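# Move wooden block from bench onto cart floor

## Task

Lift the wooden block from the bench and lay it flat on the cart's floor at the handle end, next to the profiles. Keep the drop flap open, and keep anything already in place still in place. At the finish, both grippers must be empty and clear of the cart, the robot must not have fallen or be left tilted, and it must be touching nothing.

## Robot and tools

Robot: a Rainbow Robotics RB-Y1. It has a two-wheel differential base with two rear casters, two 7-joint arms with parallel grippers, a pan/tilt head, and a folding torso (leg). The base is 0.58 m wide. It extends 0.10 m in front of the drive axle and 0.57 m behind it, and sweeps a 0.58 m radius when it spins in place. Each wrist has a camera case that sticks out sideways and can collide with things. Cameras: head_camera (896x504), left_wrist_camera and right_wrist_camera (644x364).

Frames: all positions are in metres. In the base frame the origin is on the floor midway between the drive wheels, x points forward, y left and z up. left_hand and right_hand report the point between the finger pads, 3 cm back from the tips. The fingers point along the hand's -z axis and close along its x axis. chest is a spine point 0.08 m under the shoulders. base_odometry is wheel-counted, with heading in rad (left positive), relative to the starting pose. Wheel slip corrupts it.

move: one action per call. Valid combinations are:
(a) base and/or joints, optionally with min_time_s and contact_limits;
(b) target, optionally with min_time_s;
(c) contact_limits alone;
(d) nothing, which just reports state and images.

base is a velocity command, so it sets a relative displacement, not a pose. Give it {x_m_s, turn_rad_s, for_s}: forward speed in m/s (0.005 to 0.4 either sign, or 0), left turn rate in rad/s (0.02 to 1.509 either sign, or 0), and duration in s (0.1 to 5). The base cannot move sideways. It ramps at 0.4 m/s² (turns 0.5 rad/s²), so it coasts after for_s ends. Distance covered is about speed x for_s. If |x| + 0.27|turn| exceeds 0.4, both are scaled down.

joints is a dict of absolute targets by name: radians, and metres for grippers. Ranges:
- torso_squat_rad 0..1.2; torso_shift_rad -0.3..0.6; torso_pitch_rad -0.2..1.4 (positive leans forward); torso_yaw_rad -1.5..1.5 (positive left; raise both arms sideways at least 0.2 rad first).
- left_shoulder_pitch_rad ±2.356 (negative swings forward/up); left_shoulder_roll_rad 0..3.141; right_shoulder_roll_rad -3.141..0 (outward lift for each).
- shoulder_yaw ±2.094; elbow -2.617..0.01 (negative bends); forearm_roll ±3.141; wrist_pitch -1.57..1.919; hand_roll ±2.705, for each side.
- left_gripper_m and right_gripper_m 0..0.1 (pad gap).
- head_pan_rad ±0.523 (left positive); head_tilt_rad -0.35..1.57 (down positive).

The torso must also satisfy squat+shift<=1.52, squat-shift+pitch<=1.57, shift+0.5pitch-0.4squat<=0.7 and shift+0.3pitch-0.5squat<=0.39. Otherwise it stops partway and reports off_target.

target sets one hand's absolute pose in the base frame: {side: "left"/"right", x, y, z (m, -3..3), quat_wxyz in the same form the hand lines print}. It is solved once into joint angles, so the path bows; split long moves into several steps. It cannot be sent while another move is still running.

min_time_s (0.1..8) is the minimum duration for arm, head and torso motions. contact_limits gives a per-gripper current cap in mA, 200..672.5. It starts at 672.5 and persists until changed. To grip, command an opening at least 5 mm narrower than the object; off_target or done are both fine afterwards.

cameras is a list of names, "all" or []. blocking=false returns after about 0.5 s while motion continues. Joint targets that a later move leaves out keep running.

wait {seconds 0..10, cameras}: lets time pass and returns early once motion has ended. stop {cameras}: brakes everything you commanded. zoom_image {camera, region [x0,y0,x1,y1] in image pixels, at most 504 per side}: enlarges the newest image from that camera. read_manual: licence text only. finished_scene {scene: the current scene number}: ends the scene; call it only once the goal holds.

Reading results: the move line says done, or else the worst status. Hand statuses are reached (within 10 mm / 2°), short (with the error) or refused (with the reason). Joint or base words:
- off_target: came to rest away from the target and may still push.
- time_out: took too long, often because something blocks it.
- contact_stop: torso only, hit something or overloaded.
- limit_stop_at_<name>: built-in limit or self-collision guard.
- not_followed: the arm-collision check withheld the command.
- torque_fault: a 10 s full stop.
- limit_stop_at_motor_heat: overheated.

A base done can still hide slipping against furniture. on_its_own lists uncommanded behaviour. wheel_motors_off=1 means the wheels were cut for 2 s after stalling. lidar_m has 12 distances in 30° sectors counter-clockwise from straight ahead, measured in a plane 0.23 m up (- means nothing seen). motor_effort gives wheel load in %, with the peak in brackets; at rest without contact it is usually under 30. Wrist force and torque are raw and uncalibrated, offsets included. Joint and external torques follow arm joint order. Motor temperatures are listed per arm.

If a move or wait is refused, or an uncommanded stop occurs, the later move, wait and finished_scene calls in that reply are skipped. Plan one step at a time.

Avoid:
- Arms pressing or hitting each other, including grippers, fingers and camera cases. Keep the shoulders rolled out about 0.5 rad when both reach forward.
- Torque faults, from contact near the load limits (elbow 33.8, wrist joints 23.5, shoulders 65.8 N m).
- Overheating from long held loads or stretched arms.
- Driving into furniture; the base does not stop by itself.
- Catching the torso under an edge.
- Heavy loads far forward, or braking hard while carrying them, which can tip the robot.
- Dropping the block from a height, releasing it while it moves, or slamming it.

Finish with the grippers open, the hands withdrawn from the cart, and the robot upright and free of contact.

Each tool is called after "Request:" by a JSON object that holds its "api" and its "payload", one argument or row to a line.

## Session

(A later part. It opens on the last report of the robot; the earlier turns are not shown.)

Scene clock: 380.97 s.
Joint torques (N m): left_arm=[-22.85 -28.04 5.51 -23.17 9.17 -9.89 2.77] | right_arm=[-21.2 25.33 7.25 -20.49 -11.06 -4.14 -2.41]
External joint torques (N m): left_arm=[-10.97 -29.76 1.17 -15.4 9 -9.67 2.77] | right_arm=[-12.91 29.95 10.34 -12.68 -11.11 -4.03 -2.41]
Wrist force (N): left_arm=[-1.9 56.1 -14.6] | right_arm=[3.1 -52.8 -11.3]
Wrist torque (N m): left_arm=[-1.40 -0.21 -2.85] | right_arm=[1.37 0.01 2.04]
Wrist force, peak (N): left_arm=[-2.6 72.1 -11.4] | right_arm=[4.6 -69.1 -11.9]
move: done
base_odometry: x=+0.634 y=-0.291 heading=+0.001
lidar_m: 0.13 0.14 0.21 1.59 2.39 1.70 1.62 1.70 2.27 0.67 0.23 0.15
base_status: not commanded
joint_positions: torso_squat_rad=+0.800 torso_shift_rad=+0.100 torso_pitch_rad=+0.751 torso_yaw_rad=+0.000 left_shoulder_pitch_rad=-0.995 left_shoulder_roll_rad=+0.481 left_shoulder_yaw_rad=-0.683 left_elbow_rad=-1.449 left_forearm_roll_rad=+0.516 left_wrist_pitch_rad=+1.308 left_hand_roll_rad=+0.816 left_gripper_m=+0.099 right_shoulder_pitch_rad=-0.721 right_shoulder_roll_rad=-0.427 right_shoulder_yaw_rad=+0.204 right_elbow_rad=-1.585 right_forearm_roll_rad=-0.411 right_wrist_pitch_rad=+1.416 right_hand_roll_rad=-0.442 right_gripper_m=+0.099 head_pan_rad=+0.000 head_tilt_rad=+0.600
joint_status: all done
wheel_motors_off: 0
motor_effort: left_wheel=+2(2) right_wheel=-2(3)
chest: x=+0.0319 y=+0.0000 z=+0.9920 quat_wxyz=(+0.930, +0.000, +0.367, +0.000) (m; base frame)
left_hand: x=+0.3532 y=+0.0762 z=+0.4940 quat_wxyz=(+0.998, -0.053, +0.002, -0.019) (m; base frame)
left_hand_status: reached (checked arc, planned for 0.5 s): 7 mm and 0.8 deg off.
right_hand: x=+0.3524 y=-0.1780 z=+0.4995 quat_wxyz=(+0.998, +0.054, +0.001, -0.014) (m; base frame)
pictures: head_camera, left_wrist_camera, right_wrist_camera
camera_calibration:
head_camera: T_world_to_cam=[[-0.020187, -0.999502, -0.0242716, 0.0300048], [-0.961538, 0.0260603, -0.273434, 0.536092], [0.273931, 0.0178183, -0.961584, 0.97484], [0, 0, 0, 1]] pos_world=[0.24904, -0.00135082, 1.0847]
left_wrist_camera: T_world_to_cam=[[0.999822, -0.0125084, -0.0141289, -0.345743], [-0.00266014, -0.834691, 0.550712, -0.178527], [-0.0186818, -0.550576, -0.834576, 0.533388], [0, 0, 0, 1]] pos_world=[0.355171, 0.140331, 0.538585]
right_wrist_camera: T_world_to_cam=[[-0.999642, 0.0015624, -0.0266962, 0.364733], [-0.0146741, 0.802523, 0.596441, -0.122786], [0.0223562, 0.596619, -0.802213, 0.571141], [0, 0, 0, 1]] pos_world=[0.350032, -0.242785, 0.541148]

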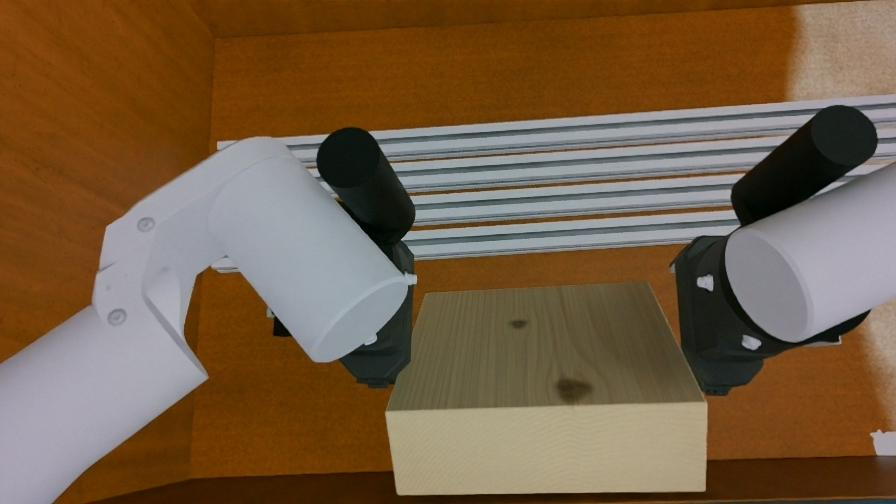

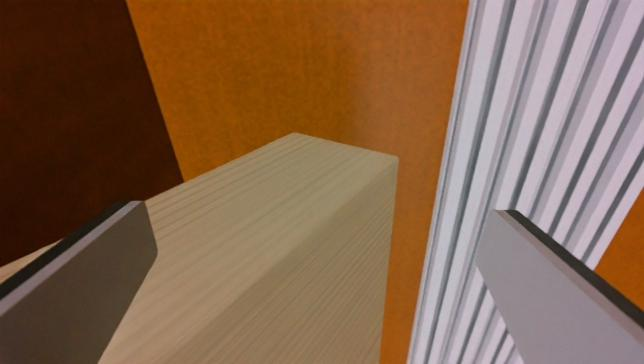

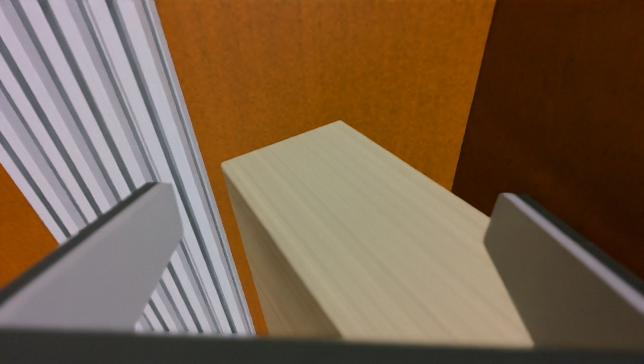

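Request:
{"api": "move", "payload": {
  "target": {"side":"right","x":0.3536,"y":-0.1645,"z":0.492,"quat_wxyz":[0.998,0.06,-0.0007,-0.0125]},
  "min_time_s": 0.5
}}

Request:
{"api": "move", "payload": {
  "target": {"side":"left","x":0.3536,"y":0.0745,"z":0.488,"quat_wxyz":[0.998,-0.06,0.0012,-0.0205]},
  "min_time_s": 0.5
}}

Request:
{"api": "move", "payload": {
  "target": {"side":"right","x":0.3536,"y":-0.1595,"z":0.484,"quat_wxyz":[0.998,0.06,-0.0007,-0.0125]},
  "min_time_s": 0.5
}}

Request:
{"api": "move", "payload": {
  "target": {"side":"left","x":0.3536,"y":0.0795,"z":0.48,"quat_wxyz":[0.998,-0.06,0.0012,-0.0205]},
  "min_time_s": 0.5
}}

Request:
{"api": "move", "payload": {
  "target": {"side":"right","x":0.3536,"y":-0.1545,"z":0.476,"quat_wxyz":[0.998,0.06,-0.0007,-0.0125]},
  "min_time_s": 0.5
}}

Request:
{"api": "move", "payload": {
  "target": {"side":"left","x":0.3536,"y":0.0845,"z":0.472,"quat_wxyz":[0.998,-0.06,0.0012,-0.0205]},
  "min_time_s": 0.5,
  "cameras": ["head_camera","left_wrist_camera","right_wrist_camera"]
}}

Scene clock: 384.77 s.
Joint torques (N m): left_arm=[-26.04 -36.9 5.11 -28.12 11.59 -13.04 3.9] | right_arm=[-24.98 35.76 10.89 -23.4 -14.62 -5.41 -2.61]
External joint torques (N m): left_arm=[-14.17 -38.68 0.76 -20.37 11.42 -12.83 3.9] | right_arm=[-16.52 40.09 13.82 -15.63 -14.68 -5.3 -2.61]
Wrist force (N): left_arm=[-2.4 76.4 -11.2] | right_arm=[4.1 -72.8 -11.9]
Wrist torque (N m): left_arm=[-1.74 0.02 -4.02] | right_arm=[1.97 -0.04 2.95]
Wrist force, peak (N): left_arm=[-3.0 78.3 -11.1] | right_arm=[4.9 -74.3 -12.3]
move: done
base_odometry: x=+0.634 y=-0.291 heading=+0.001
lidar_m: 0.14 0.15 0.20 1.60 2.39 1.70 1.62 1.69 2.26 0.67 0.22 0.15
base_status: not commanded
joint_positions: torso_squat_rad=+0.800 torso_shift_rad=+0.100 torso_pitch_rad=+0.751 torso_yaw_rad=+0.000 left_shoulder_pitch_rad=-0.994 left_shoulder_roll_rad=+0.484 left_shoulder_yaw_rad=-0.683 left_elbow_rad=-1.448 left_forearm_roll_rad=+0.515 left_wrist_pitch_rad=+1.309 left_hand_roll_rad=+0.815 left_gripper_m=+0.099 right_shoulder_pitch_rad=-0.735 right_shoulder_roll_rad=-0.410 right_shoulder_yaw_rad=+0.217 right_elbow_rad=-1.540 right_forearm_roll_rad=-0.395 right_wrist_pitch_rad=+1.387 right_hand_roll_rad=-0.443 right_gripper_m=+0.099 head_pan_rad=+0.000 head_tilt_rad=+0.600
joint_status: all done
wheel_motors_off: 0
motor_effort: left_wheel=+2(2) right_wheel=-3(3)
chest: x=+0.0319 y=+0.0000 z=+0.9920 quat_wxyz=(+0.930, +0.000, +0.367, +0.000) (m; base frame)
left_hand: x=+0.3531 y=+0.0783 z=+0.4934 quat_wxyz=(+0.999, -0.051, +0.003, -0.019) (m; base frame)
right_hand: x=+0.3527 y=-0.1731 z=+0.4903 quat_wxyz=(+0.999, +0.052, +0.001, -0.014) (m; base frame)
right_hand_status: reached (checked arc, planned for 0.5 s): 9 mm and 1.0 deg off.
pictures: none

Scene clock: 385.60 s.
Joint torques (N m): left_arm=[-23.54 -30.3 5.31 -24.57 9.93 -10.48 3.09] | right_arm=[-21.93 28.85 8.24 -21.22 -11.85 -4.5 -2.64]
External joint torques (N m): left_arm=[-11.75 -32.2 1.02 -16.9 9.77 -10.27 3.09] | right_arm=[-13.46 33.13 11.16 -13.44 -11.9 -4.38 -2.64]
Wrist force (N): left_arm=[-2.7 60.4 -14.1] | right_arm=[2.6 -57.4 -11.6]
Wrist torque (N m): left_arm=[-1.41 -0.20 -3.17] | right_arm=[1.50 -0.03 2.31]
Wrist force, peak (N): left_arm=[-2.4 76.4 -11.3] | right_arm=[4.2 -73.3 -11.8]
move: done
base_odometry: x=+0.634 y=-0.291 heading=+0.001
lidar_m: 0.14 0.15 0.21 1.60 2.39 1.70 1.62 1.69 2.27 0.65 0.23 0.13
base_status: not commanded
joint_positions: torso_squat_rad=+0.800 torso_shift_rad=+0.100 torso_pitch_rad=+0.751 torso_yaw_rad=+0.000 left_shoulder_pitch_rad=-0.990 left_shoulder_roll_rad=+0.483 left_shoulder_yaw_rad=-0.682 left_elbow_rad=-1.419 left_forearm_roll_rad=+0.518 left_wrist_pitch_rad=+1.278 left_hand_roll_rad=+0.798 left_gripper_m=+0.099 right_shoulder_pitch_rad=-0.735 right_shoulder_roll_rad=-0.408 right_shoulder_yaw_rad=+0.218 right_elbow_rad=-1.540 right_forearm_roll_rad=-0.396 right_wrist_pitch_rad=+1.387 right_hand_roll_rad=-0.443 right_gripper_m=+0.099 head_pan_rad=+0.000 head_tilt_rad=+0.600
joint_status: all done
wheel_motors_off: 0
motor_effort: left_wheel=+2(2) right_wheel=-1(3)
chest: x=+0.0319 y=+0.0000 z=+0.9920 quat_wxyz=(+0.930, +0.000, +0.367, +0.000) (m; base frame)
left_hand: x=+0.3531 y=+0.0819 z=+0.4859 quat_wxyz=(+0.998, -0.052, +0.002, -0.019) (m; base frame)
left_hand_status: reached (checked arc, planned for 0.5 s): 8 mm and 0.9 deg off.
right_hand: x=+0.3528 y=-0.1716 z=+0.4905 quat_wxyz=(+0.998, +0.053, +0.001, -0.014) (m; base frame)
pictures: none

Scene clock: 386.43 s.
Joint torques (N m): left_arm=[-25.92 -36.32 4.95 -27.82 11.6 -12.47 3.87] | right_arm=[-24.89 36.67 10.61 -23.35 -14.28 -5.41 -2.58]
External joint torques (N m): left_arm=[-14.14 -38.26 0.65 -20.16 11.43 -12.26 3.88] | right_arm=[-16.29 40.73 13.4 -15.62 -14.33 -5.29 -2.58]
Wrist force (N): left_arm=[-2.4 74.7 -11.0] | right_arm=[4.1 -71.4 -11.7]
Wrist torque (N m): left_arm=[-1.76 -0.03 -3.90] | right_arm=[1.93 0.00 2.72]
Wrist force, peak (N): left_arm=[-2.5 75.9 -11.3] | right_arm=[4.7 -72.4 -11.7]
move: done
base_odometry: x=+0.634 y=-0.291 heading=+0.001
lidar_m: 0.14 0.15 0.20 1.60 2.39 1.69 1.62 1.69 2.26 0.66 0.22 0.15
base_status: not commanded
joint_positions: torso_squat_rad=+0.800 torso_shift_rad=+0.100 torso_pitch_rad=+0.751 torso_yaw_rad=+0.000 left_shoulder_pitch_rad=-0.989 left_shoulder_roll_rad=+0.484 left_shoulder_yaw_rad=-0.682 left_elbow_rad=-1.418 left_forearm_roll_rad=+0.518 left_wrist_pitch_rad=+1.278 left_hand_roll_rad=+0.798 left_gripper_m=+0.099 right_shoulder_pitch_rad=-0.747 right_shoulder_roll_rad=-0.395 right_shoulder_yaw_rad=+0.227 right_elbow_rad=-1.499 right_forearm_roll_rad=-0.384 right_wrist_pitch_rad=+1.359 right_hand_roll_rad=-0.442 right_gripper_m=+0.099 head_pan_rad=+0.000 head_tilt_rad=+0.600
joint_status: all done
wheel_motors_off: 0
motor_effort: left_wheel=+2(2) right_wheel=-2(3)
chest: x=+0.0319 y=+0.0000 z=+0.9920 quat_wxyz=(+0.930, +0.000, +0.367, +0.000) (m; base frame)
left_hand: x=+0.3531 y=+0.0833 z=+0.4855 quat_wxyz=(+0.999, -0.051, +0.003, -0.019) (m; base frame)
right_hand: x=+0.3527 y=-0.1682 z=+0.4822 quat_wxyz=(+0.999, +0.052, +0.001, -0.014) (m; base frame)
right_hand_status: reached (checked arc, planned for 0.5 s): 9 mm and 1.0 deg off.
pictures: none

Scene clock: 387.27 s.
Joint torques (N m): left_arm=[-22.98 -29.84 5.64 -24.21 9.88 -10.15 2.96] | right_arm=[-22.39 29.25 8.17 -21.28 -11.72 -4.37 -2.49]
External joint torques (N m): left_arm=[-11.26 -31.89 1.41 -16.64 9.71 -9.94 2.96] | right_arm=[-13.77 33.26 10.95 -13.54 -11.77 -4.26 -2.49]
Wrist force (N): left_arm=[-1.6 58.3 -13.5] | right_arm=[3.2 -56.0 -10.7]
Wrist torque (N m): left_arm=[-1.37 -0.11 -3.09] | right_arm=[1.47 -0.02 2.11]
Wrist force, peak (N): left_arm=[-2.3 74.1 -11.0] | right_arm=[4.0 -71.6 -12.1]
move: done
base_odometry: x=+0.634 y=-0.291 heading=+0.001
lidar_m: 0.15 0.14 0.20 1.60 2.39 1.70 1.61 1.69 2.25 0.68 0.22 0.15
base_status: not commanded
joint_positions: torso_squat_rad=+0.800 torso_shift_rad=+0.100 torso_pitch_rad=+0.751 torso_yaw_rad=+0.000 left_shoulder_pitch_rad=-0.986 left_shoulder_roll_rad=+0.483 left_shoulder_yaw_rad=-0.681 left_elbow_rad=-1.387 left_forearm_roll_rad=+0.521 left_wrist_pitch_rad=+1.248 left_hand_roll_rad=+0.779 left_gripper_m=+0.099 right_shoulder_pitch_rad=-0.747 right_shoulder_roll_rad=-0.393 right_shoulder_yaw_rad=+0.228 right_elbow_rad=-1.499 right_forearm_roll_rad=-0.385 right_wrist_pitch_rad=+1.359 right_hand_roll_rad=-0.442 right_gripper_m=+0.099 head_pan_rad=+0.000 head_tilt_rad=+0.600
joint_status: all done
wheel_motors_off: 0
motor_effort: left_wheel=+2(2) right_wheel=-3(4)
chest: x=+0.0319 y=+0.0000 z=+0.9920 quat_wxyz=(+0.930, +0.000, +0.367, +0.000) (m; base frame)
left_hand: x=+0.3530 y=+0.0869 z=+0.4780 quat_wxyz=(+0.998, -0.053, +0.002, -0.019) (m; base frame)
left_hand_status: reached (checked arc, planned for 0.5 s): 8 mm and 0.9 deg off.
right_hand: x=+0.3528 y=-0.1667 z=+0.4825 quat_wxyz=(+0.998, +0.053, +0.001, -0.014) (m; base frame)
pictures: none

Scene clock: 388.10 s.
Joint torques (N m): left_arm=[-25.54 -35.88 5.28 -27.96 11.59 -11.86 3.74] | right_arm=[-25.24 36.67 10.07 -23.04 -14.01 -5.28 -2.49]
External joint torques (N m): left_arm=[-13.85 -37.97 1.04 -20.41 11.42 -11.66 3.74] | right_arm=[-16.5 40.46 12.71 -15.36 -14.06 -5.17 -2.5]
Wrist force (N): left_arm=[-2.0 73.0 -11.1] | right_arm=[3.9 -69.9 -12.1]
Wrist torque (N m): left_arm=[-1.67 0.03 -3.82] | right_arm=[1.90 -0.03 2.67]
Wrist force, peak (N): left_arm=[-3.1 75.3 -11.1] | right_arm=[3.7 -71.0 -12.1]
move: done
base_odometry: x=+0.634 y=-0.291 heading=+0.001
lidar_m: 0.14 0.15 0.20 1.60 2.41 1.70 1.62 1.68 2.27 0.66 0.22 0.16
base_status: not commanded
joint_positions: torso_squat_rad=+0.800 torso_shift_rad=+0.100 torso_pitch_rad=+0.751 torso_yaw_rad=+0.000 left_shoulder_pitch_rad=-0.985 left_shoulder_roll_rad=+0.484 left_shoulder_yaw_rad=-0.681 left_elbow_rad=-1.386 left_forearm_roll_rad=+0.521 left_wrist_pitch_rad=+1.248 left_hand_roll_rad=+0.779 left_gripper_m=+0.099 right_shoulder_pitch_rad=-0.759 right_shoulder_roll_rad=-0.380 right_shoulder_yaw_rad=+0.236 right_elbow_rad=-1.456 right_forearm_roll_rad=-0.373 right_wrist_pitch_rad=+1.331 right_hand_roll_rad=-0.442 right_gripper_m=+0.099 head_pan_rad=+0.000 head_tilt_rad=+0.600
joint_status: all done
wheel_motors_off: 0
motor_effort: left_wheel=+2(3) right_wheel=-2(3)
chest: x=+0.0319 y=+0.0000 z=+0.9920 quat_wxyz=(+0.930, +0.000, +0.367, +0.000) (m; base frame)
left_hand: x=+0.3530 y=+0.0883 z=+0.4776 quat_wxyz=(+0.999, -0.051, +0.003, -0.019) (m; base frame)
right_hand: x=+0.3526 y=-0.1632 z=+0.4742 quat_wxyz=(+0.999, +0.052, +0.001, -0.014) (m; base frame)
right_hand_status: reached (checked arc, planned for 0.5 s): 9 mm and 1.0 deg off.
pictures: none

Scene clock: 388.93 s.
Joint torques (N m): left_arm=[-23.33 -29.62 5.41 -24.36 9.87 -9.88 2.89] | right_arm=[-22.62 29.34 7.82 -21.14 -11.44 -4.21 -2.57]
External joint torques (N m): left_arm=[-11.68 -31.82 1.24 -16.9 9.7 -9.67 2.89] | right_arm=[-13.86 33.08 10.45 -13.45 -11.49 -4.1 -2.57]
Wrist force (N): left_arm=[-2.4 58.2 -13.8] | right_arm=[2.9 -54.7 -11.7]
Wrist torque (N m): left_arm=[-1.39 -0.23 -3.02] | right_arm=[1.41 -0.02 2.07]
Wrist force, peak (N): left_arm=[-2.7 73.0 -10.5] | right_arm=[3.9 -69.4 -12.7]
move: done
base_odometry: x=+0.634 y=-0.291 heading=+0.001
lidar_m: 0.14 0.14 0.22 1.60 2.38 1.71 1.62 1.69 2.27 0.67 0.22 0.15
base_status: not commanded
joint_positions: torso_squat_rad=+0.800 torso_shift_rad=+0.100 torso_pitch_rad=+0.751 torso_yaw_rad=+0.000 left_shoulder_pitch_rad=-0.983 left_shoulder_roll_rad=+0.482 left_shoulder_yaw_rad=-0.680 left_elbow_rad=-1.353 left_forearm_roll_rad=+0.525 left_wrist_pitch_rad=+1.217 left_hand_roll_rad=+0.760 left_gripper_m=+0.099 right_shoulder_pitch_rad=-0.760 right_shoulder_roll_rad=-0.378 right_shoulder_yaw_rad=+0.237 right_elbow_rad=-1.456 right_forearm_roll_rad=-0.374 right_wrist_pitch_rad=+1.330 right_hand_roll_rad=-0.442 right_gripper_m=+0.099 head_pan_rad=+0.000 head_tilt_rad=+0.600
joint_status: all done
wheel_motors_off: 0
motor_effort: left_wheel=+2(2) right_wheel=-1(4)
chest: x=+0.0319 y=+0.0000 z=+0.9920 quat_wxyz=(+0.930, +0.000, +0.367, +0.000) (m; base frame)
left_hand: x=+0.3530 y=+0.0919 z=+0.4701 quat_wxyz=(+0.998, -0.053, +0.002, -0.019) (m; base frame)
left_hand_status: reached (checked arc, planned for 0.5 s): 8 mm and 0.9 deg off.
right_hand: x=+0.3528 y=-0.1617 z=+0.4744 quat_wxyz=(+0.998, +0.053, +0.001, -0.014) (m; base frame)
pictures: head_camera, left_wrist_camera, right_wrist_camera
camera_calibration:
head_camera: T_world_to_cam=[[-0.020187, -0.999502, -0.0242716, 0.0301047], [-0.961538, 0.0260603, -0.273434, 0.536089], [0.273931, 0.0178183, -0.961584, 0.974838], [0, 0, 0, 1]] pos_world=[0.24904, -0.00125082, 1.0847]
left_wrist_camera: T_world_to_cam=[[0.99982, -0.0125497, -0.0142236, -0.345628], [-0.00266125, -0.835241, 0.549878, -0.151745], [-0.0187809, -0.549741, -0.835124, 0.522268], [0, 0, 0, 1]] pos_world=[0.354971, 0.156031, 0.514683]
right_wrist_camera: T_world_to_cam=[[-0.999648, 0.00186191, -0.0264633, 0.364291], [-0.0142757, 0.803034, 0.595763, -0.120683], [0.0223601, 0.595931, -0.802725, 0.541543], [0, 0, 0, 1]] pos_world=[0.350331, -0.226488, 0.516249]

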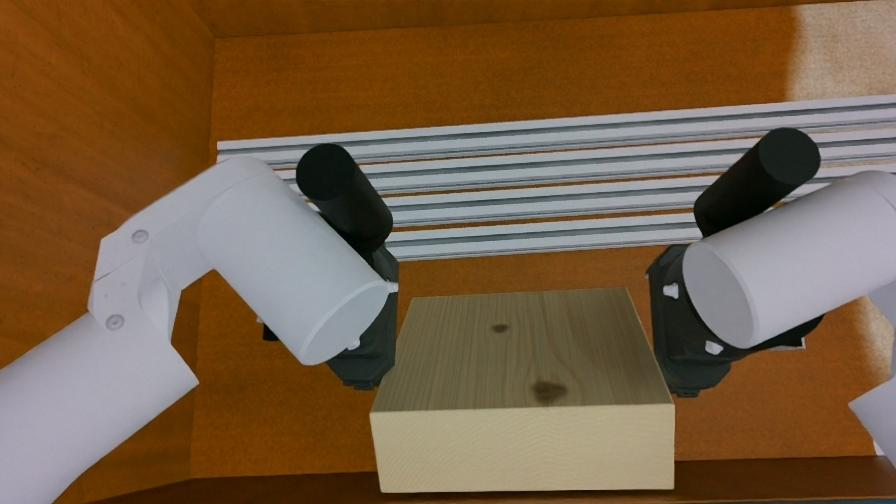

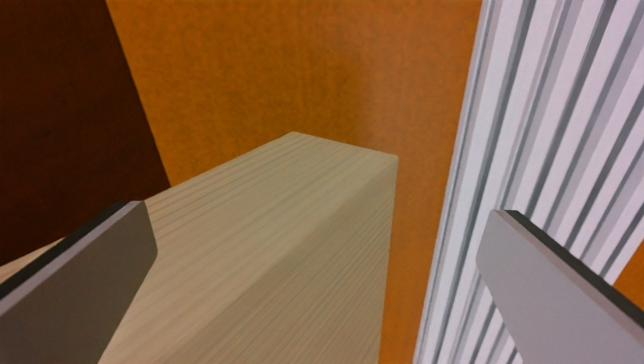

